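# Crack three nuts and place them in the white dish

## Task

Break open the shells of all three nuts and set each one in the white dish; any nut with a crushed kernel does not count toward the goal.

## Robot and tools

Robot: two Franka FR3 seven-joint arms, left_arm and right_arm, each carrying a Robotiq 140 two-finger gripper. The left gripper's fingers can fold at a hinge: a part held near the fingertips (outer quarter of the pad) gets the commanded squeeze, but nearer the palm the fingers may wrap around it, hold a thin part loosely or lose it, or squeeze a wide one harder than asked. Left fingertips pushed against a surface fold easily unless fully closed. The right gripper's fingers are rigid. Root links: left_arm at (+0.038, +0.389, 0) m, right_arm at (+0.015, -0.325, 0) m, both facing +x. A camera stand sits behind the arms.

Frames: the scene frame has its origin at table-top height midway between the arms, +x out over the table, +z up, left_arm on the +y side. Reported poses (end_effector_position in metres, end_effector_quat_wxyz) are in this frame and may be a few cm off. Motion offsets instead follow each arm's own Hand target axes: the gripper's +z points along the fingers, y is the opening direction. end_effector_position is the point between the pads when closed; fingertips extend about 33 mm past it (9 mm when fully open).

execute_actions(actions, cameras): actions is a list of actions; each action is a table of up to 15 rows, one per 1/30 s step, and a short table repeats its final row until 15 steps. Every row is one list of 18 numbers in [-1, 1] covering both arms: left dx, dy, dz, rx, ry, rz, gripper position, force_limit, speed, then the same nine for the right arm. The six pose numbers are an offset from that arm's Hand target as it stood when the action began, along the Hand target's axes; every row counts from that same start, not from the prior row, and a new action starts from the new Hand target, so repeating an offset keeps moving. Scale: 1.0 = 0.6 m or 180 degrees; rx, ry, rz form one rotation vector. Six zeros re-command the current Hand target. Gripper numbers are absolute commands, not offsets: always resend an idle gripper's last values (0 is a real command). Images return only for an empty actions list or when cameras names them ("all", names, or []).

Gripper numbers: position +1 = 140 mm open, about -0.8 = pads touching, -1 = close until blocked. force_limit sets pad force after a slow close: about 14 N at -1, 40 N at 0, 58 N at +1. speed sets closing rate: about 30 mm/s at -1, 140 at 0, 250 at +1; a fast close grips much harder (up to ~116 N). Both start at +1. To tighten an existing grip, raise force_limit and nudge position (-1 to -0.98); to loosen, open and reclose slowly.

move(target, speed, blend, blocking, cameras): target is one 18-number row as above, or a list of up to 15 such rows; every row is an offset from the Hand targets at the move's start, not from the previous row. speed is path top speed in m/s, 0.002 to 2, default 0.25 (one value or one per target). blend in metres rounds corners between listed targets; 0 stops at each. Paths are straight, do not avoid obstacles or the other arm, and end together; a move is capped at 10 s. blocking=false returns after about 0.5 s while motion continues. The result adds a move: line (done, off_target, moving, held, fault) and any limits (paced = pose clipped, held = steps withheld).

wait(seconds 0 to 10) lets time run with commands held. stop brakes a running move; fingers keep going. zoom_image(camera, region [x0, y0, x1, y1] in pixels, at most 504 wide and high) enlarges part of the newest image from cam_high, cam_left_wrist or cam_right_wrist (all 896x504). clear_fault(arm) clears a reported torque or force fault on left_arm or right_arm. read_manual returns licence text only. finished_scene(scene) ends the current scene irreversibly; pass its number.

Controller: each step it limits the command to 70 mm and 16 degrees from the measured pose, so one action may fall short; Hand target in a result is the clipped last command and the base for the next offsets. If the gripper rests short, send the remaining distance. To stop pressing into something, command the target back past the gripper.

Result lines: object_status 0 moving, 1 blocked while opening, 2 blocked while closing (a grip), 3 reached the command or pads met (maybe holding nothing). position_measured is in counts: 3 open, ~75 = 100 mm, 139 = 60 mm, 200 = 20 mm, 230 pads touching. Joint torques, External joint torques (push toward larger joint angle lowers it), Flange force along gripper x y z (includes held weight and error), Joint velocities (may read within noise), Tool commands, and Wrist depth: 7x7 grid of median distances in mm per wrist camera, '-' for no value. MOTOR HOT warns of overheating; an OVER-TEMPERATURE FAULT brakes the arm for 30 to 60 s or more.

Faults and hazards: an arm stops on contact torque at a joint limit (waist, shoulder 35, upper arm roll 32, elbow 30, forearm roll, wrist pitch, wrist roll 12 N m), on 40 N external force (held weight counts), on passing a joint range end, or on overspeed; then call clear_fault, releasing the grip first if it pins the arm. Avoid: arm-to-arm contact or one gripper closing on the other's fingers, objects leaving the table or dropping from height, releasing moving parts, hard impacts or pushes, gripping hard on a part still resting on a surface, heavy or fast-swung loads, and large gripper turns that swing the elbow. Cracking needs enough force to break the shell without crushing the kernel, so raise grip force gradually.

Each tool is called as name(argument=value, ...), one argument or row to a line, values as JSON.

## Session

execute_actions(
  actions=[],
)

Scene clock: 0.00 s.
left_arm: end_effector_position=(+0.7888, +0.2462, +0.1850) position_measured=3 object_status=3 end_effector_quat_wxyz=(+0.507, +0.748, +0.388, +0.179) | right_arm: end_effector_position=(+0.4631, +0.0078, +0.2483) position_measured=3 object_status=3 end_effector_quat_wxyz=(+0.507, +0.646, -0.018, +0.571)
Joint positions: left_arm=[0.032 0.373 -0.055 -2.012 -1.879 2.461 -0.936] | right_arm=[1.205 0.66 0.009 -1.862 -1.316 1.186 0.267]
Joint velocities: within noise
Joint torques (N m): no reading
External joint torques (N m): no reading
Flange force (N): no reading
Wrist depth (mm): cam_left_wrist=[184 223 303 408 - - - / 192 234 318 454 - - - / 198 241 345 518 - - - / 199 124 367 594 - 134 106 / - 115 393 696 - - 97 / - 287 425 750 3959 - 93 / - 304 468 827 3138 - -] | cam_right_wrist=[- - - - - - 2060 / - - - - 2662 4738 2632 / 482 594 - - 2787 3117 - / 390 119 787 - - 133 2078 / - 119 594 806 3760 123 93 / - 365 465 677 2889 - - / - 311 380 509 787 2060 -]
Hand target: left_arm +0.7888, +0.2462, +0.1850; +0.507, +0.748, +0.388, +0.179 | right_arm +0.4631, +0.0078, +0.2483; +0.507, +0.646, -0.018, +0.571
Tool commands: left_gripper/position=+1.0 left_gripper/force_limit=+1.0 left_gripper/speed=+1.0 right_gripper/position=+1.0 right_gripper/force_limit=+1.0 right_gripper/speed=+1.0

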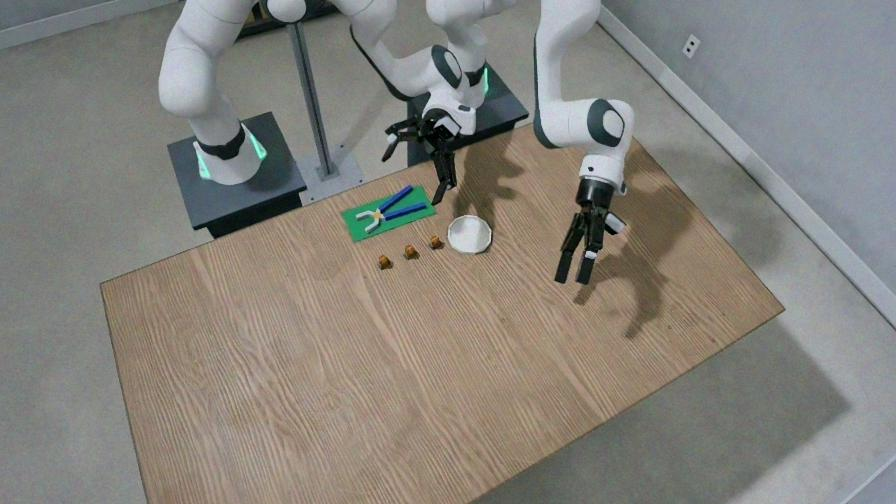

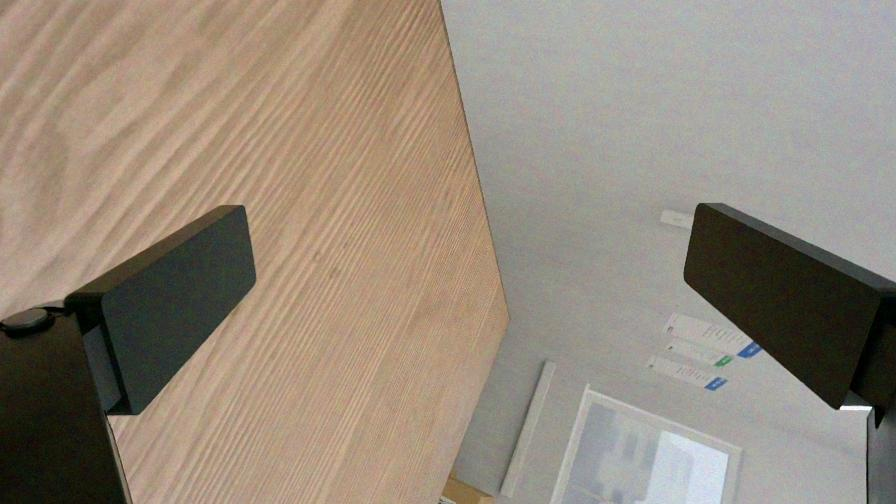

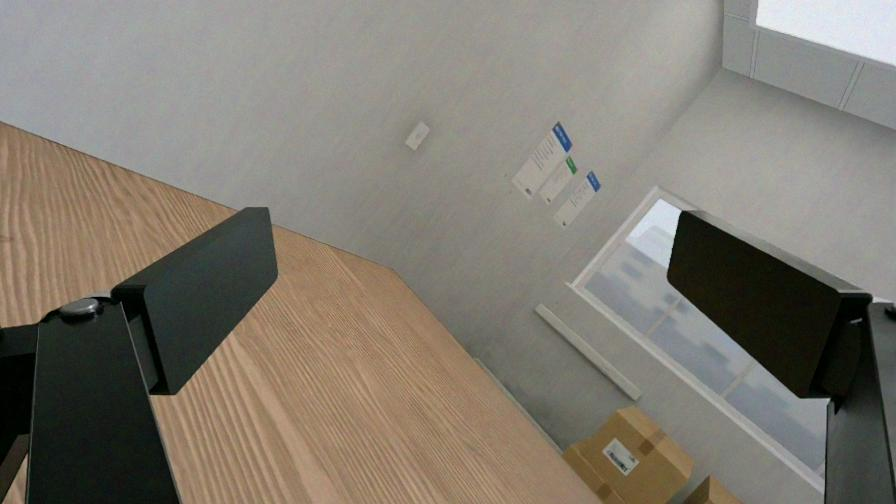

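zoom_image(
  camera="cam_high",
  region=[330, 150, 530, 290],
)

zoom_image(
  camera="cam_high",
  region=[335, 175, 445, 275],
)

Scaled by 2.520 from the camera's 896x504 image, which has a finer 1280x720 frame.

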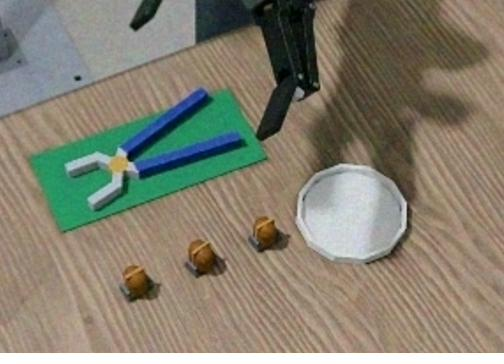

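Scaled by 4.582 from the camera's 896x504 image, which has a finer 1280x720 frame.

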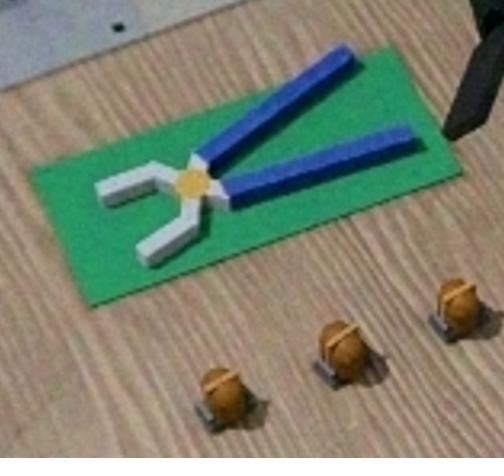

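move(
  target=[0,0,0,0,0,0,1,1,1,-0.1173,0.2464,0.1167,-0.0358,-0.595,0.3466,1,1,1],
  speed=0.25,
  cameras=["all"],
)

Scene clock: 118.87 s.
left_arm: end_effector_position=(+0.7888, +0.2462, +0.1850) position_measured=3 object_status=3 end_effector_quat_wxyz=(+0.507, +0.748, +0.388, +0.179) | right_arm: end_effector_position=(+0.4001, -0.1518, +0.3003) position_measured=3 object_status=3 end_effector_quat_wxyz=(+0.003, +0.704, -0.710, +0.002)
Joint positions: left_arm=[0.032 0.373 -0.055 -2.012 -1.879 2.461 -0.936] | right_arm=[0.755 -0.449 -0.307 -2.297 -0.142 1.859 0.557]
Joint velocities: left_arm=[within noise] | right_arm=[0.002 -0.002 -0.002 -0.001 0.001 0.003 -0.003]
Joint torques (N m): left_arm=[0.71 -39.98 -0.14 20.22 0.13 -0.48 0.18] | right_arm=[1.09 -16.48 2.68 24.25 1.22 2.88 -0.36]
External joint torques (N m): left_arm=[0.81 0.53 0.48 -0.5 0 0.03 0.1] | right_arm=[1.13 -0.65 -0.83 -0.42 0.52 0.35 -0.36]
Flange force (N): left_arm=[0.7 -1.6 -0.8] | right_arm=[1.2 1.1 1.7]
Wrist depth (mm): cam_left_wrist=[184 223 303 409 - - - / 192 232 317 454 - - - / 198 240 345 514 - 1505 - / 199 124 365 596 - 134 102 / - 115 392 690 - - 97 / - 287 427 757 3899 - 92 / - 304 465 797 - - -] | cam_right_wrist=[397 392 393 390 392 - 387 / 418 415 419 419 417 1185 1247 / 442 444 444 436 440 1253 1240 / 465 119 464 471 472 143 1323 / - 119 499 500 497 124 93 / - 538 532 535 543 656 - / - 578 585 581 582 - -]
Hand target: left_arm +0.7888, +0.2462, +0.1850; +0.507, +0.748, +0.388, +0.179 | right_arm +0.4001, -0.1503, +0.3005; +0.000, +0.707, -0.708, -0.001
Off the commanded pose: left_arm 0.000 m, 0 deg | right_arm 0.001 m, 1 deg.
move: done
camera_calibration:
cam_right_wrist: T_world_to_cam=[[-0.999986, 0.00205975, 0.00490651, 0.408821], [0.0036718, 0.934458, 0.356055, 0.0333483], [-0.00385154, 0.356068, -0.934452, 0.47632], [0, 0, 0, 1]] pos_world=[0.410528, -0.201607, 0.431219]

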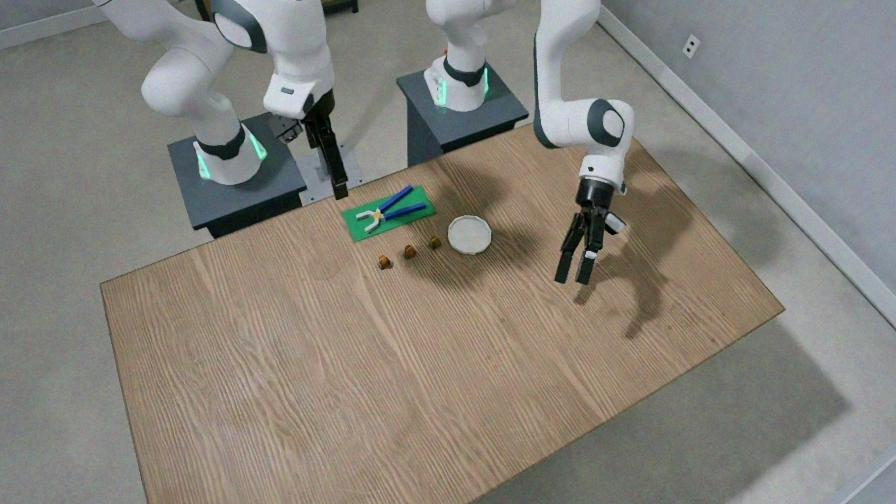

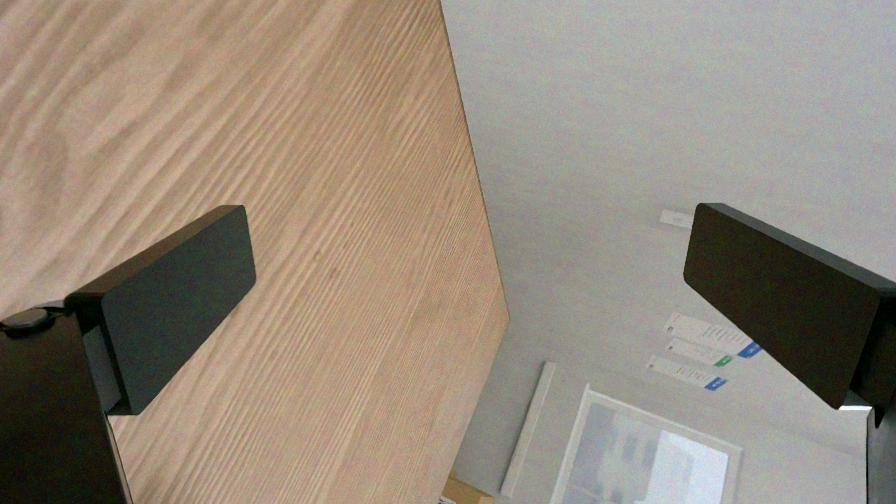

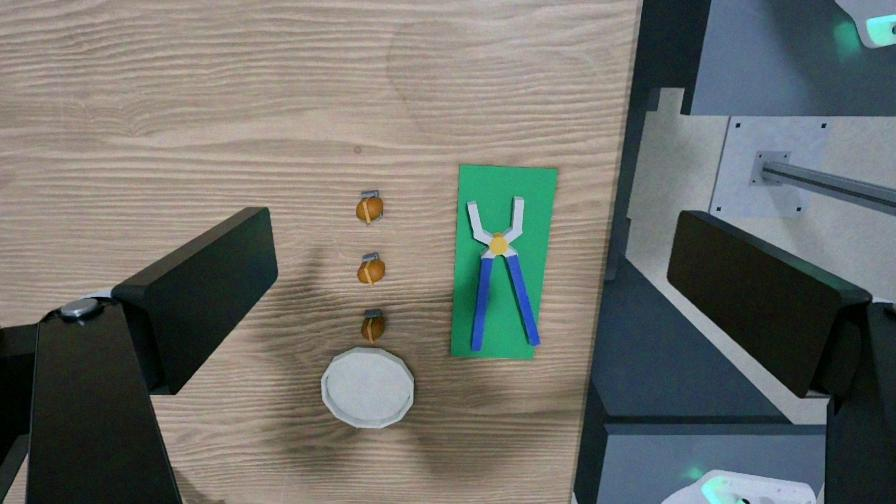

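zoom_image(
  camera="cam_right_wrist",
  region=[320, 160, 580, 360],
)

zoom_image(
  camera="cam_right_wrist",
  region=[330, 180, 410, 350],
)

Scaled by 1.938 from the camera's 896x504 image, which has a finer 1280x720 frame.

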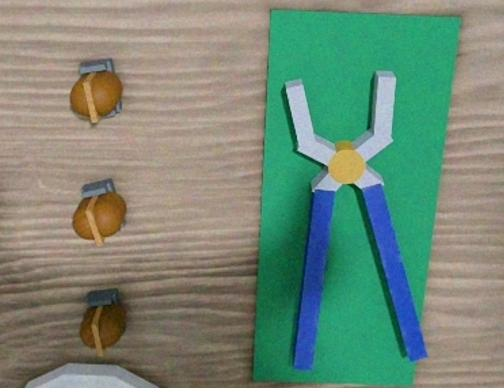

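Scaled by 2.965 from the camera's 896x504 image, which has a finer 1280x720 frame.

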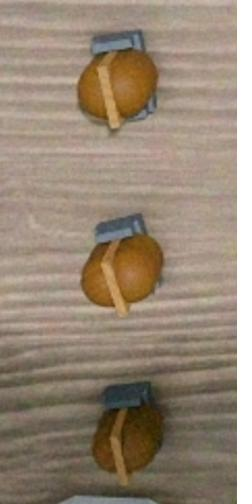

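move(
  target=[0,0,0,0,0,0,1,1,1,-0.0333,-0.0833,0.2667,0,-0.25,0,1,1,1],
  speed=0.25,
  cameras=["cam_right_wrist"],
)

zoom_image(
  camera="cam_right_wrist",
  region=[300, 150, 600, 400],
)

Scene clock: 183.73 s.
left_arm: end_effector_position=(+0.7888, +0.2462, +0.1850) position_measured=3 object_status=3 end_effector_quat_wxyz=(+0.507, +0.748, +0.388, +0.179) | right_arm: end_effector_position=(+0.4487, -0.1297, +0.1406) position_measured=3 object_status=3 end_effector_quat_wxyz=(-0.268, +0.649, -0.657, -0.274)
Joint positions: left_arm=[0.032 0.373 -0.055 -2.012 -1.879 2.461 -0.936] | right_arm=[1.442 -0.561 -1.443 -2.595 0.399 2.513 -0.269]
Joint velocities: left_arm=[within noise] | right_arm=[0.002 -0.001 0 0 -0.002 0.001 -0.008]
Joint torques (N m): left_arm=[0.73 -39.99 -0.12 20.16 0.12 -0.48 0.2] | right_arm=[0.87 5.36 13.2 17.81 -0.52 1.55 -0.38]
External joint torques (N m): left_arm=[0.74 0.59 0.41 -0.61 -0.01 0.01 0.11] | right_arm=[0.85 -0.2 -0.89 0.52 -0.27 0.21 -0.36]
Flange force (N): left_arm=[0.4 -1.8 -0.9] | right_arm=[4.4 -9.2 7.0]
Wrist depth (mm): cam_left_wrist=[184 223 302 407 - 1191 - / 192 233 318 459 - - - / 198 240 345 519 - - - / 199 124 365 594 - 134 101 / - 115 394 696 - - 97 / - 285 430 761 4766 4437 92 / - 303 467 771 - 3625 -] | cam_right_wrist=[236 239 238 233 235 244 261 / 287 291 291 285 282 295 1436 / 370 370 371 355 375 381 1836 / 473 119 520 523 525 130 - / - 110 840 855 1012 123 93 / - 487 2025 1991 - 548 - / - 489 524 - 1781 - -]
Hand target: left_arm +0.7888, +0.2462, +0.1850; +0.507, +0.748, +0.388, +0.179 | right_arm +0.4498, -0.1304, +0.1404; -0.270, +0.653, -0.654, -0.271
Off the commanded pose: left_arm 0.000 m, 0 deg | right_arm 0.001 m, 1 deg.
move: done
camera_calibration:
cam_right_wrist: T_world_to_cam=[[-0.999944, 0.00222312, 0.0103391, 0.457343], [0.010362, 0.401383, 0.915852, -0.0814267], [-0.0021139, 0.915908, -0.401384, 0.316313], [0, 0, 0, 1]] pos_world=[0.45883, -0.258047, 0.196809]
Images, in order (width x height): cam_right_wrist 896x504.

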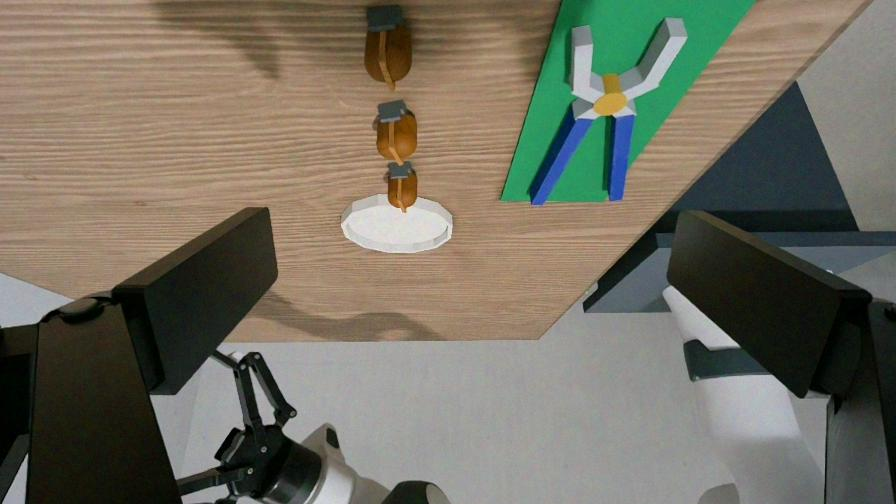

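Scaled by 1.680 from the camera's 896x504 image, which has a finer 1280x720 frame.

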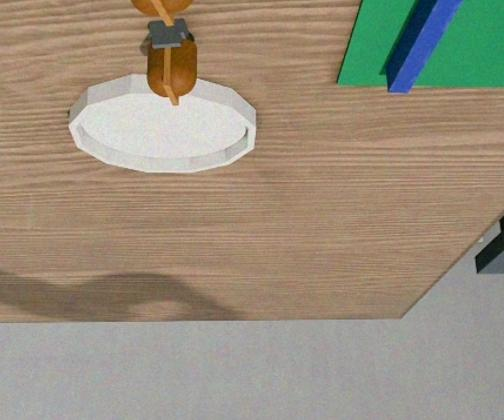

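zoom_image(
  camera="cam_right_wrist",
  region=[330, 0, 460, 110],
)

zoom_image(
  camera="cam_right_wrist",
  region=[350, 90, 450, 250],
)

zoom_image(
  camera="cam_right_wrist",
  region=[490, 0, 760, 220],
)

Scaled by 3.877 from the camera's 896x504 image, which has a finer 1280x720 frame.

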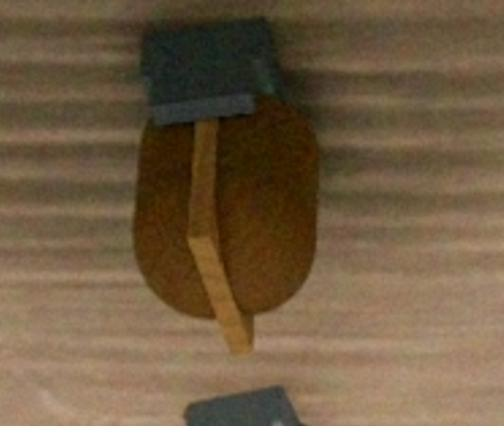

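Scaled by 3.150 from the camera's 896x504 image, which has a finer 1280x720 frame.

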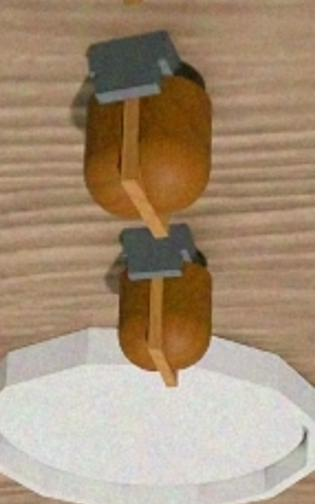

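Scaled by 1.867 from the camera's 896x504 image, which has a finer 1280x720 frame.

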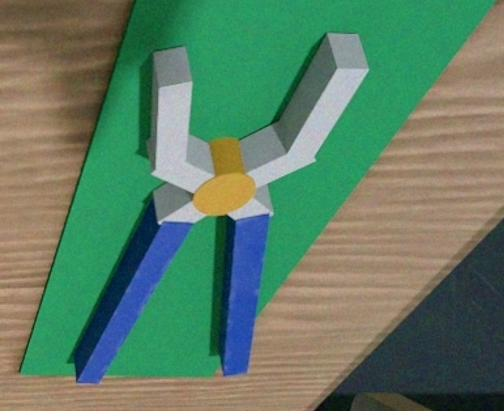

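move(
  target=[0,0,0,0,0,0,1,1,1,-0.106,0.2,0.1297,0,0.25,0,1,1,1],
  speed=0.25,
  cameras=["cam_right_wrist"],
)

zoom_image(
  camera="cam_right_wrist",
  region=[250, 0, 650, 400],
)

Scene clock: 229.77 s.
left_arm: end_effector_position=(+0.7888, +0.2462, +0.1850) position_measured=3 object_status=3 end_effector_quat_wxyz=(+0.507, +0.748, +0.388, +0.179) | right_arm: end_effector_position=(+0.3301, -0.0293, +0.1312) position_measured=3 object_status=3 end_effector_quat_wxyz=(-0.001, +0.708, -0.706, -0.002)
Joint positions: left_arm=[0.032 0.373 -0.055 -2.012 -1.879 2.461 -0.936] | right_arm=[0.793 -0.22 -0.073 -2.566 -0.015 2.349 0.76]
Joint velocities: left_arm=[within noise] | right_arm=[0 0 -0.001 -0.001 0 0 0.005]
Joint torques (N m): left_arm=[0.7 -39.96 -0.15 20.21 0.13 -0.48 0.16] | right_arm=[-0.02 -21.66 -0.24 23 0.41 2.47 0.23]
External joint torques (N m): left_arm=[0.58 0.7 0.27 -0.6 0 0 0.08] | right_arm=[-0.01 0.44 -0.47 0.96 -0.13 -0.04 0.23]
Flange force (N): left_arm=[0.4 -1.7 -0.4] | right_arm=[-2.7 -3.3 -0.3]
Wrist depth (mm): cam_left_wrist=[184 223 302 410 - - - / 192 234 319 454 - - - / 198 239 343 516 - - 1313 / 199 124 363 592 - 134 102 / - 115 393 694 - - 97 / - 286 427 752 - - 92 / - 304 468 841 - - -] | cam_right_wrist=[244 241 243 - 242 991 995 / 259 258 258 254 261 1062 1067 / 275 269 275 258 273 1102 1123 / 289 118 293 271 292 143 1173 / - 110 312 312 316 132 93 / - 334 338 338 336 - - / - 366 364 363 371 - -]
Hand target: left_arm +0.7888, +0.2462, +0.1850; +0.507, +0.748, +0.388, +0.179 | right_arm +0.3300, -0.0302, +0.1306; +0.000, +0.707, -0.708, -0.001
Off the commanded pose: left_arm 0.000 m, 0 deg | right_arm 0.001 m, 0 deg.
move: done
camera_calibration:
cam_right_wrist: T_world_to_cam=[[-0.999948, -0.00912535, 0.00458053, 0.339072], [-0.00680689, 0.930158, 0.367095, -0.0188341], [-0.00761049, 0.367045, -0.930172, 0.275396], [0, 0, 0, 1]] pos_world=[0.341022, -0.0804698, 0.261526]
Images, in order (width x height): cam_right_wrist 896x504.

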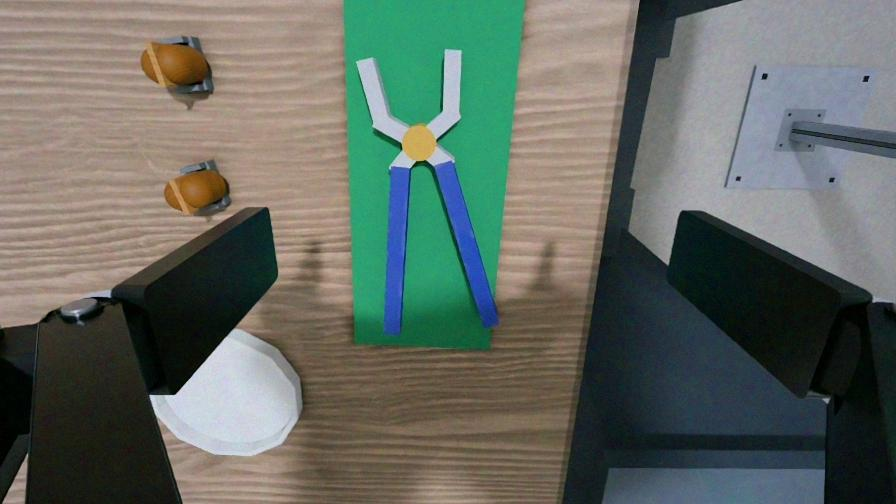

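Scaled by 1.260 from the camera's 896x504 image, which has a finer 1280x720 frame.

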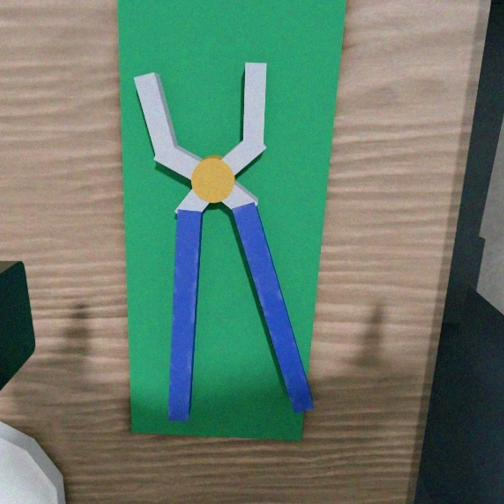

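move(
  target=[
    [0,0,0,0,0,0,1,1,1,-0.127,-0.025,-0.049,0,0,-0.5556,1,1,1],
    [0,0,0,0,0,0,1,1,1,-0.127,-0.025,-0.049,0,0,0.9667,0.412,1,0],
  ],
  speed=0.4,
  cameras=["cam_right_wrist","cam_high"],
)

zoom_image(
  camera="cam_right_wrist",
  region=[250, 104, 650, 504],
)

Scene clock: 369.17 s.
left_arm: end_effector_position=(+0.7888, +0.2462, +0.1850) position_measured=3 object_status=3 end_effector_quat_wxyz=(+0.507, +0.748, +0.388, +0.179) | right_arm: end_effector_position=(+0.3459, +0.0463, +0.1606) position_measured=77 object_status=0 end_effector_quat_wxyz=(+0.001, +0.671, +0.741, +0.001)
Joint positions: left_arm=[0.032 0.373 -0.055 -2.012 -1.879 2.461 -0.936] | right_arm=[1.302 -0.089 -0.484 -2.324 -0.055 2.248 -2.357]
Joint torques (N m): left_arm=[0.76 -39.95 -0.11 20.2 0.13 -0.48 0.18] | right_arm=[0.42 -24.87 0.48 23.97 1.26 2.56 -0.33]
External joint torques (N m): left_arm=[0.64 0.67 0.31 -0.6 -0.01 0 0.1] | right_arm=[0.35 0.15 -0.74 0.91 0.52 -0.04 -0.33]
Flange force (N): left_arm=[0.4 -1.7 -0.6] | right_arm=[2.8 4.6 -0.1]
Wrist depth (mm): cam_left_wrist=[184 223 302 408 - - - / 192 233 317 455 - - - / 198 240 341 517 - - - / 199 124 364 596 - 134 101 / - 115 393 699 - - 96 / - 286 426 764 3841 - 93 / - 305 465 858 - - -] | cam_right_wrist=[983 1021 273 272 273 270 273 / 1062 1048 286 282 286 293 288 / 1150 1112 306 293 300 301 306 / 1161 1295 158 316 318 125 322 / - 81 337 333 344 106 - / - - 366 366 366 - - / - - 392 393 392 - -]
Hand target: left_arm +0.7888, +0.2462, +0.1850; +0.507, +0.748, +0.388, +0.179 | right_arm +0.3451, +0.0460, +0.1600; -0.001, +0.670, +0.743, +0.000
Off the commanded pose: left_arm 0.000 m, 0 deg | right_arm 0.001 m, 0 deg.
move: done; limits=paced
camera_calibration:
cam_right_wrist: T_world_to_cam=[[0.994481, 0.104731, 0.00624892, -0.340038], [0.0954232, -0.927639, 0.361082, -0.04816], [0.0436134, -0.358493, -0.932513, 0.291477], [0, 0, 0, 1]] pos_world=[0.330044, 0.0954302, 0.291321]
Images, in order (width x height): cam_high 896x504, cam_right_wrist 896x504.

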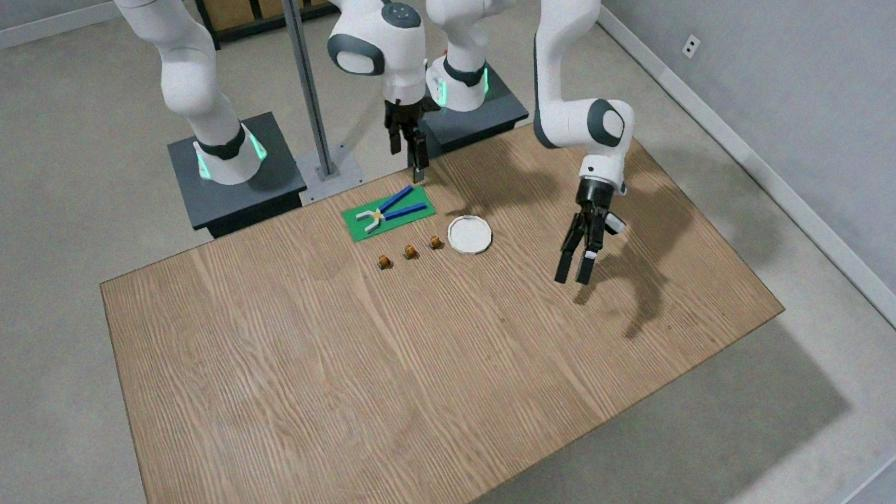

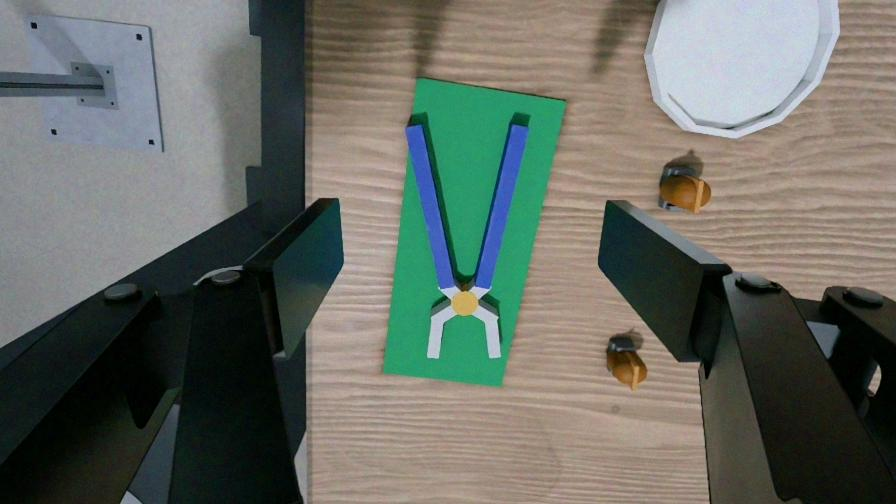

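Scaled by 1.260 from the camera's 896x504 image, which has a finer 1280x720 frame.

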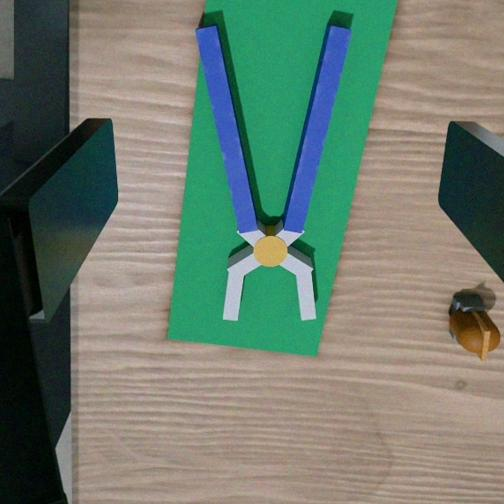

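move(
  target=[0,0,0,0,0,0,1,1,1,-0.0017,0.0038,0.158,0,0,0,0.412,1,0],
  speed=0.2,
  cameras=["cam_right_wrist"],
)

zoom_image(
  camera="cam_right_wrist",
  region=[240, 60, 690, 504],
)

Scene clock: 393.50 s.
left_arm: end_effector_position=(+0.7888, +0.2462, +0.1850) position_measured=3 object_status=3 end_effector_quat_wxyz=(+0.507, +0.748, +0.388, +0.179) | right_arm: end_effector_position=(+0.3471, +0.0440, +0.0654) position_measured=77 object_status=3 end_effector_quat_wxyz=(+0.000, +0.672, +0.741, -0.002)
Joint positions: left_arm=[0.032 0.373 -0.055 -2.012 -1.879 2.461 -0.936] | right_arm=[1.292 0.106 -0.48 -2.397 0.079 2.486 -2.457]
Joint velocities: left_arm=[within noise] | right_arm=[-0.001 -0.001 -0.001 0 0 0 -0.005]
Joint torques (N m): left_arm=[0.69 -39.99 -0.13 20.19 0.12 -0.49 0.22] | right_arm=[-0.02 -29.01 -1.51 21.37 1.07 2.92 -0.31]
External joint torques (N m): left_arm=[0.74 0.69 0.44 -0.59 -0.01 0.01 0.13] | right_arm=[-0.17 -0.25 -0.31 1.04 0.5 0.35 -0.31]
Flange force (N): left_arm=[0.6 -1.9 -0.6] | right_arm=[1.7 3.7 1.2]
Wrist depth (mm): cam_left_wrist=[184 223 302 415 1362 - - / 192 233 318 461 - - - / 198 239 344 521 1560 - - / 199 124 364 596 - 134 101 / - 115 393 701 - - 97 / - 286 425 752 - 4021 93 / - 306 466 822 - - -] | cam_right_wrist=[- 944 186 186 187 185 184 / - 971 197 - 193 197 194 / 1044 1048 208 - 202 207 208 / 1087 1092 157 - 202 125 221 / - 80 235 209 234 106 - / - - 251 233 251 - - / - - 270 281 270 - -]
Hand target: left_arm +0.7888, +0.2462, +0.1850; +0.507, +0.748, +0.388, +0.179 | right_arm +0.3473, +0.0453, +0.0652; -0.001, +0.670, +0.743, +0.000
Off the commanded pose: left_arm 0.000 m, 0 deg | right_arm 0.001 m, 0 deg.
move: done
camera_calibration:
cam_right_wrist: T_world_to_cam=[[0.99471, 0.102718, 0.00137811, -0.339972], [0.0951538, -0.926347, 0.364455, -0.0161634], [0.0387128, -0.362396, -0.93122, 0.203568], [0, 0, 0, 1]] pos_world=[0.331831, 0.0937208, 0.195926]
Images, in order (width x height): cam_right_wrist 896x504.

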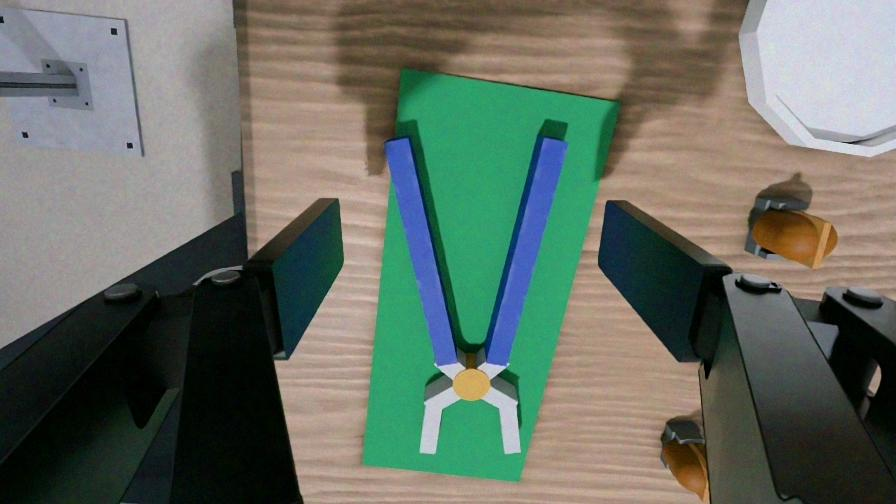

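Scaled by 1.120 from the camera's 896x504 image, which has a finer 1280x720 frame.

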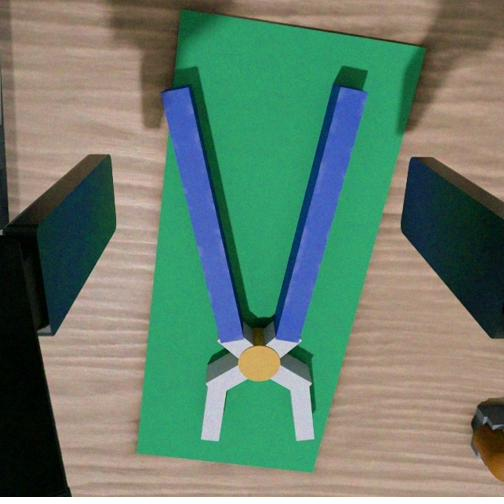

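move(
  target=[0,0,0,0,0,0,1,1,1,0,0.0033,0.042,0,0,0,0.412,1,0],
  speed=0.1,
  cameras=["cam_right_wrist"],
)

zoom_image(
  camera="cam_right_wrist",
  region=[240, 60, 690, 504],
)

Scene clock: 410.00 s.
left_arm: end_effector_position=(+0.7888, +0.2462, +0.1850) position_measured=3 object_status=3 end_effector_quat_wxyz=(+0.507, +0.748, +0.388, +0.179) | right_arm: end_effector_position=(+0.3492, +0.0446, +0.0405) position_measured=77 object_status=3 end_effector_quat_wxyz=(+0.000, +0.672, +0.741, -0.001)
Joint positions: left_arm=[0.032 0.373 -0.055 -2.012 -1.879 2.461 -0.936] | right_arm=[1.274 0.171 -0.459 -2.398 0.134 2.545 -2.498]
Joint velocities: left_arm=[within noise] | right_arm=[0.001 0 -0.001 -0.002 0.001 0.002 -0.006]
Joint torques (N m): left_arm=[0.72 -39.98 -0.12 20.17 0.13 -0.48 0.19] | right_arm=[-0.03 -30.72 -2.26 20.05 1.04 2.89 -0.38]
External joint torques (N m): left_arm=[0.83 0.54 0.5 -0.56 0 0.03 0.1] | right_arm=[0.02 -0.27 -0.11 0.43 0.5 0.29 -0.38]
Flange force (N): left_arm=[0.6 -1.7 -1.0] | right_arm=[0.4 1.9 1.5]
Wrist depth (mm): cam_left_wrist=[183 223 302 405 - - - / 191 232 318 455 - - - / 198 239 344 519 - - - / 199 124 363 596 - 134 101 / - 115 393 699 - - 97 / - 286 425 809 - 4085 93 / - 305 466 817 - - -] | cam_right_wrist=[877 168 164 165 164 164 162 / - 177 172 168 171 173 170 / 1030 1008 181 184 176 182 183 / 1072 1072 135 188 178 125 184 / - 81 207 193 203 106 - / - - 221 198 222 - - / - - 237 - 238 - -]
Hand target: left_arm +0.7888, +0.2462, +0.1850; +0.507, +0.748, +0.388, +0.179 | right_arm +0.3493, +0.0455, +0.0400; -0.001, +0.670, +0.743, +0.000
Off the commanded pose: left_arm 0.000 m, 0 deg | right_arm 0.001 m, 0 deg.
move: done
camera_calibration:
cam_right_wrist: T_world_to_cam=[[0.994693, 0.102876, 0.00157384, -0.342122], [0.0952465, -0.926492, 0.36406, -0.00677377], [0.0389113, -0.361978, -0.931374, 0.180402], [0, 0, 0, 1]] pos_world=[0.333932, 0.0942218, 0.171026]
Images, in order (width x height): cam_right_wrist 896x504.

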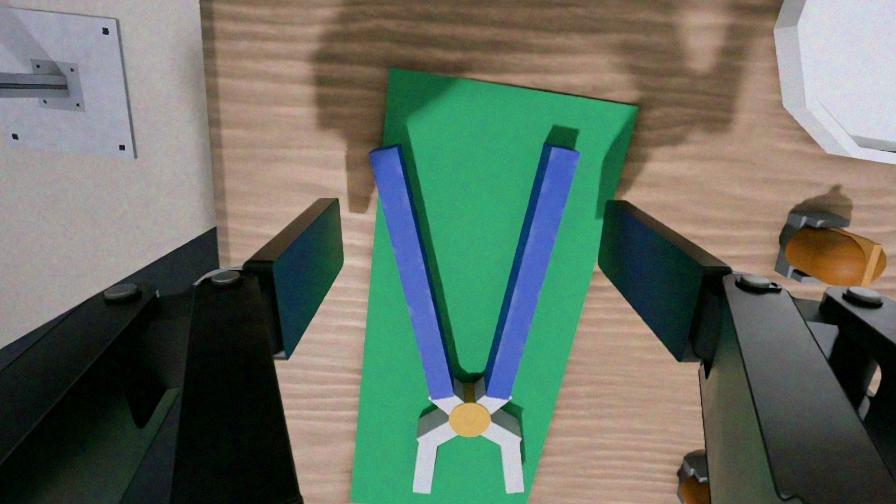

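Scaled by 1.120 from the camera's 896x504 image, which has a finer 1280x720 frame.

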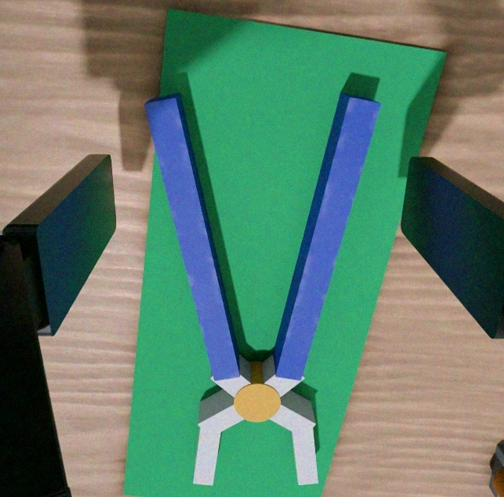

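move(
  target=[0,0,0,0,0,0,1,1,1,0,0,0.0117,0,0,0,0.412,1,0],
  speed=0.05,
  cameras=["cam_right_wrist"],
)

zoom_image(
  camera="cam_right_wrist",
  region=[240, 60, 690, 504],
)

Scene clock: 439.90 s.
left_arm: end_effector_position=(+0.7888, +0.2462, +0.1850) position_measured=3 object_status=3 end_effector_quat_wxyz=(+0.507, +0.748, +0.388, +0.179) | right_arm: end_effector_position=(+0.3494, +0.0450, +0.0338) position_measured=77 object_status=3 end_effector_quat_wxyz=(+0.000, +0.672, +0.741, -0.001)
Joint positions: left_arm=[0.032 0.373 -0.055 -2.012 -1.879 2.461 -0.936] | right_arm=[1.267 0.189 -0.449 -2.398 0.148 2.561 -2.509]
Joint velocities: left_arm=[within noise] | right_arm=[-0.001 0 0.003 -0.002 0.001 0.005 -0.006]
Joint torques (N m): left_arm=[0.73 -39.98 -0.11 20.22 0.13 -0.48 0.21] | right_arm=[0.27 -31.09 -2.52 19.5 0.98 2.95 -0.35]
External joint torques (N m): left_arm=[0.74 0.52 0.43 -0.5 -0.01 0.01 0.13] | right_arm=[0.35 -0.24 -0.17 0.18 0.46 0.36 -0.35]
Flange force (N): left_arm=[0.5 -1.7 -0.8] | right_arm=[-0.2 0.6 1.4]
Wrist depth (mm): cam_left_wrist=[183 223 303 412 - - - / 192 234 318 453 - - - / 198 241 344 513 - - - / 199 124 362 592 - 134 105 / - 115 392 688 - - 97 / - 286 429 755 - - 93 / - 304 467 838 2738 4437 -] | cam_right_wrist=[- 158 158 158 158 158 154 / - 168 167 165 162 166 165 / 995 991 174 172 159 176 177 / 1072 187 135 - 167 125 173 / - 81 199 192 197 105 - / - - 212 195 213 - - / - - 230 214 228 - -]
Hand target: left_arm +0.7888, +0.2462, +0.1850; +0.507, +0.748, +0.388, +0.179 | right_arm +0.3493, +0.0455, +0.0330; -0.001, +0.670, +0.743, +0.000
Off the commanded pose: left_arm 0.000 m, 0 deg | right_arm 0.001 m, 0 deg.
move: done
camera_calibration:
cam_right_wrist: T_world_to_cam=[[0.994652, 0.103264, 0.00178743, -0.3424], [0.0955467, -0.926613, 0.363675, -0.00410037], [0.0392108, -0.361559, -0.931524, 0.174147], [0, 0, 0, 1]] pos_world=[0.334132, 0.0945227, 0.164326]
Images, in order (width x height): cam_right_wrist 896x504.

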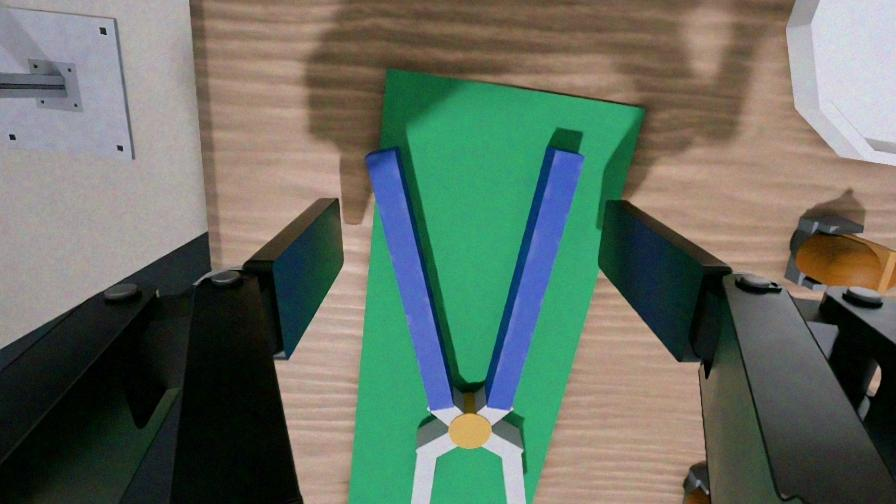

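Scaled by 1.120 from the camera's 896x504 image, which has a finer 1280x720 frame.

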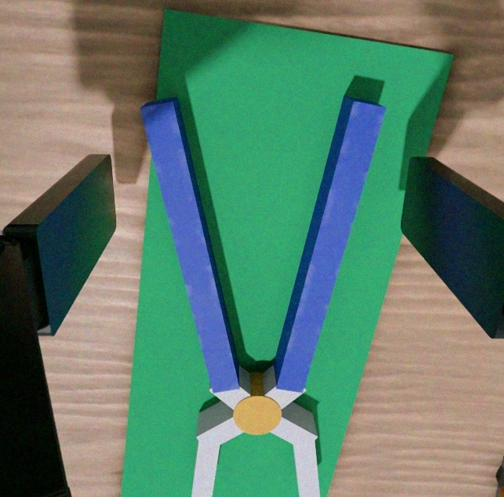

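move(
  target=[0,0,0,0,0,0,1,1,1,0,0,0,0,0,0,0.09,-1,-1],
  speed=0.05,
  cameras=["cam_right_wrist"],
)

zoom_image(
  camera="cam_right_wrist",
  region=[240, 60, 690, 504],
)

Scene clock: 445.43 s.
left_arm: end_effector_position=(+0.7888, +0.2462, +0.1850) position_measured=3 object_status=3 end_effector_quat_wxyz=(+0.507, +0.748, +0.388, +0.179) | right_arm: end_effector_position=(+0.3496, +0.0452, +0.0338) position_measured=118 object_status=0 end_effector_quat_wxyz=(+0.000, +0.671, +0.741, -0.001)
Joint positions: left_arm=[0.032 0.373 -0.055 -2.012 -1.879 2.461 -0.936] | right_arm=[1.264 0.189 -0.447 -2.398 0.148 2.562 -2.51]
Joint torques (N m): left_arm=[0.72 -39.96 -0.11 20.16 0.13 -0.47 0.17] | right_arm=[-0.27 -31.28 -2.47 19.43 0.81 2.87 -0.34]
External joint torques (N m): left_arm=[0.64 0.63 0.34 -0.64 -0.01 0.01 0.09] | right_arm=[-0.32 -0.47 -0.26 0.12 0.29 0.29 -0.34]
Flange force (N): left_arm=[0.3 -1.7 -0.8] | right_arm=[-1.2 0.7 0.6]
Wrist depth (mm): cam_left_wrist=[184 223 302 408 - - - / 192 233 317 502 - - - / 198 239 344 520 - - - / 199 124 365 589 - 134 101 / - 115 392 697 3386 2653 97 / - 287 427 761 - - 93 / - 304 465 841 3478 - -] | cam_right_wrist=[- 158 158 159 158 158 156 / 995 171 167 - 165 167 165 / 1030 1000 174 174 166 176 178 / 1077 187 130 - 154 185 171 / - 81 86 186 175 - 88 / - - - 195 215 - - / - - - 205 233 - -]
Hand target: left_arm +0.7888, +0.2462, +0.1850; +0.507, +0.748, +0.388, +0.179 | right_arm +0.3493, +0.0455, +0.0330; -0.001, +0.670, +0.743, +0.000
Off the commanded pose: left_arm 0.000 m, 0 deg | right_arm 0.001 m, 0 deg.
move: done
camera_calibration:
cam_right_wrist: T_world_to_cam=[[0.994514, 0.104579, 0.00224319, -0.342665], [0.0966455, -0.926848, 0.362784, -0.00421405], [0.0400188, -0.360577, -0.931871, 0.173873], [0, 0, 0, 1]] pos_world=[0.334234, 0.0946245, 0.164325]
Images, in order (width x height): cam_right_wrist 896x504.

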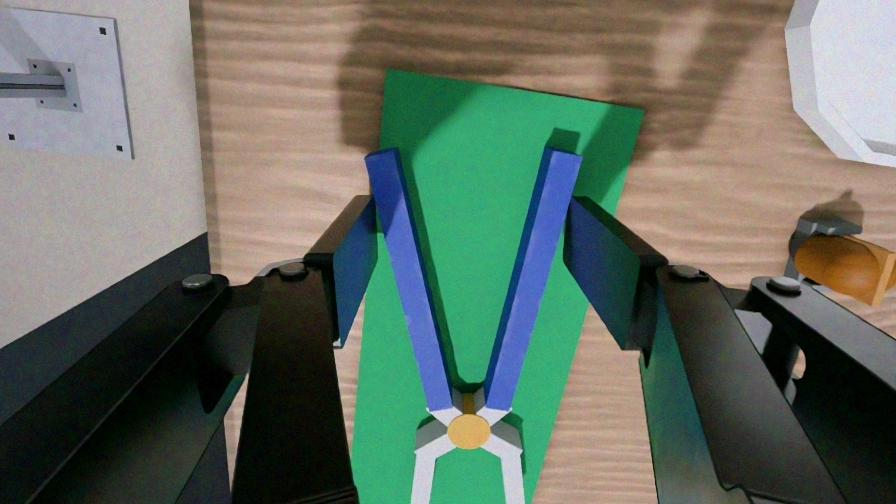

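Scaled by 1.120 from the camera's 896x504 image, which has a finer 1280x720 frame.

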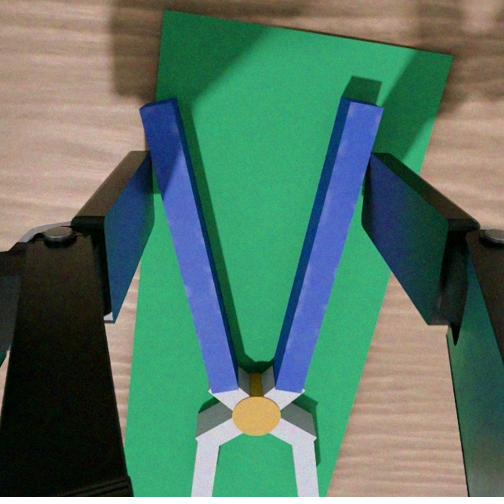

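move(
  target=[0,0,0,0,0,0,1,1,1,0,0,0,0,0,0,-0.02,-1,-1],
  speed=0.05,
  cameras=["cam_right_wrist"],
)

zoom_image(
  camera="cam_right_wrist",
  region=[240, 60, 690, 504],
)

Scene clock: 450.67 s.
left_arm: end_effector_position=(+0.7888, +0.2462, +0.1850) position_measured=3 object_status=3 end_effector_quat_wxyz=(+0.507, +0.748, +0.388, +0.179) | right_arm: end_effector_position=(+0.3497, +0.0454, +0.0338) position_measured=131 object_status=0 end_effector_quat_wxyz=(+0.000, +0.671, +0.741, +0.000)
Joint positions: left_arm=[0.032 0.373 -0.055 -2.012 -1.879 2.461 -0.936] | right_arm=[1.263 0.189 -0.446 -2.398 0.148 2.563 -2.51]
Joint torques (N m): left_arm=[0.68 -39.96 -0.1 20.2 0.13 -0.47 0.22] | right_arm=[-0.03 -31.06 -2.59 19.26 0.74 2.76 -0.31]
External joint torques (N m): left_arm=[0.76 0.68 0.5 -0.58 -0.01 0.03 0.13] | right_arm=[-0.07 -0.22 -0.38 -0.08 0.22 0.17 -0.31]
Flange force (N): left_arm=[0.6 -1.9 -0.6] | right_arm=[-1.1 0.3 0.6]
Wrist depth (mm): cam_left_wrist=[184 223 303 408 - - - / 192 233 317 451 - - - / 198 240 343 527 - - - / 199 124 363 596 2573 134 102 / - 115 392 694 - - 88 / - 286 428 833 - 3064 92 / - 305 470 844 - - -] | cam_right_wrist=[855 158 158 158 159 158 156 / - 170 167 - 165 167 164 / 1026 995 176 164 171 177 179 / 1062 190 136 - 162 185 174 / - 76 86 186 175 91 162 / - - - 204 - - - / - - - 207 230 - -]
Hand target: left_arm +0.7888, +0.2462, +0.1850; +0.507, +0.748, +0.388, +0.179 | right_arm +0.3493, +0.0455, +0.0330; -0.001, +0.670, +0.743, +0.000
Off the commanded pose: left_arm 0.000 m, 0 deg | right_arm 0.001 m, 0 deg.
move: done
camera_calibration:
cam_right_wrist: T_world_to_cam=[[0.994498, 0.104725, 0.00265772, -0.342753], [0.0966465, -0.926982, 0.362441, -0.00408778], [0.0404201, -0.360189, -0.932003, 0.173853], [0, 0, 0, 1]] pos_world=[0.334235, 0.0947255, 0.164424]
Images, in order (width x height): cam_right_wrist 896x504.

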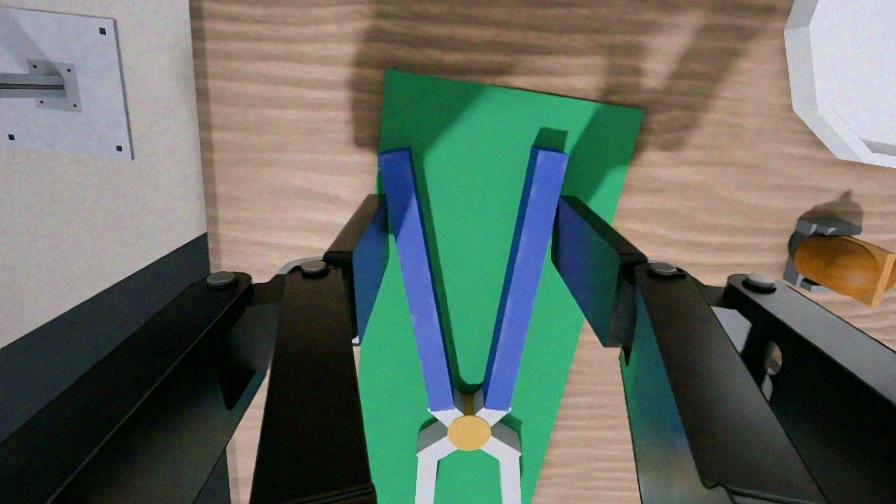

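Scaled by 1.120 from the camera's 896x504 image, which has a finer 1280x720 frame.

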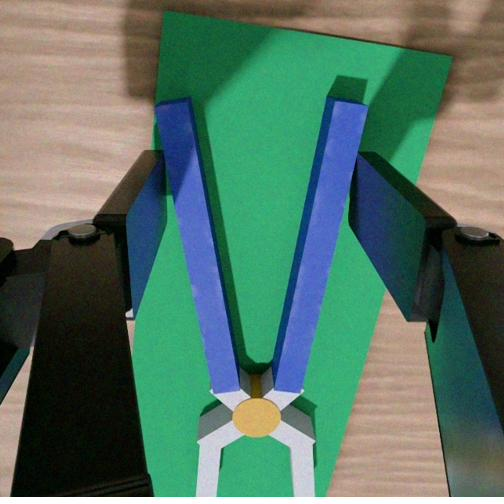

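move(
  target=[0,0,0,0,0,0,1,1,1,0,0,0,0,0,0,0.06,-1,-1],
  speed=0.05,
  cameras=["cam_right_wrist"],
)

Scene clock: 454.27 s.
left_arm: end_effector_position=(+0.7888, +0.2462, +0.1850) position_measured=3 object_status=3 end_effector_quat_wxyz=(+0.507, +0.748, +0.388, +0.179) | right_arm: end_effector_position=(+0.3497, +0.0451, +0.0336) position_measured=122 object_status=3 end_effector_quat_wxyz=(+0.000, +0.671, +0.741, -0.001)
Joint positions: left_arm=[0.032 0.373 -0.055 -2.012 -1.879 2.461 -0.936] | right_arm=[1.262 0.189 -0.445 -2.398 0.148 2.563 -2.51]
Joint torques (N m): left_arm=[0.74 -39.99 -0.09 20.19 0.14 -0.48 0.2] | right_arm=[-0.16 -31.5 -2.46 19.68 0.69 2.84 -0.27]
External joint torques (N m): left_arm=[0.7 0.39 0.4 -0.45 0 0 0.11] | right_arm=[-0.21 -0.54 -0.25 0.3 0.18 0.24 -0.27]
Flange force (N): left_arm=[0.4 -1.4 -0.9] | right_arm=[-0.8 0.6 -0.1]
Wrist depth (mm): cam_left_wrist=[183 223 302 410 - - - / 191 233 319 454 - - - / 198 240 343 518 - - - / 199 124 364 613 - 134 100 / - 115 392 711 3841 - 97 / - 287 427 787 - - 92 / - 305 465 799 - - -] | cam_right_wrist=[- 159 158 159 158 158 156 / 1044 170 166 - 165 167 164 / 1012 987 174 - 163 176 176 / 1077 187 124 183 150 185 171 / - 81 86 193 183 90 90 / - - - 193 210 - - / - - - - 229 - -]
Hand target: left_arm +0.7888, +0.2462, +0.1850; +0.507, +0.748, +0.388, +0.179 | right_arm +0.3493, +0.0455, +0.0330; -0.001, +0.670, +0.743, +0.000
Off the commanded pose: left_arm 0.000 m, 0 deg | right_arm 0.001 m, 0 deg.
move: done
camera_calibration:
cam_right_wrist: T_world_to_cam=[[0.994547, 0.104261, 0.0022706, -0.342739], [0.0963427, -0.926917, 0.362688, -0.00415602], [0.0399187, -0.360491, -0.931908, 0.173772], [0, 0, 0, 1]] pos_world=[0.334334, 0.094525, 0.164225]
Images, in order (width x height): cam_right_wrist 896x504.

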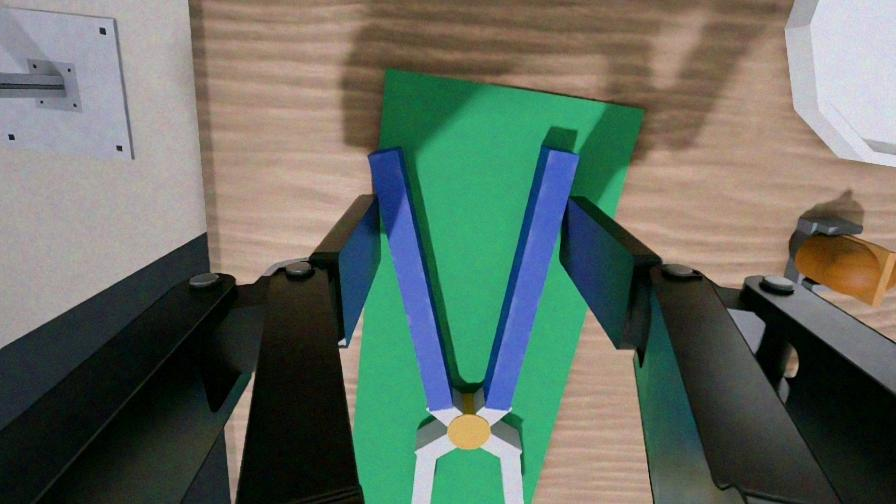

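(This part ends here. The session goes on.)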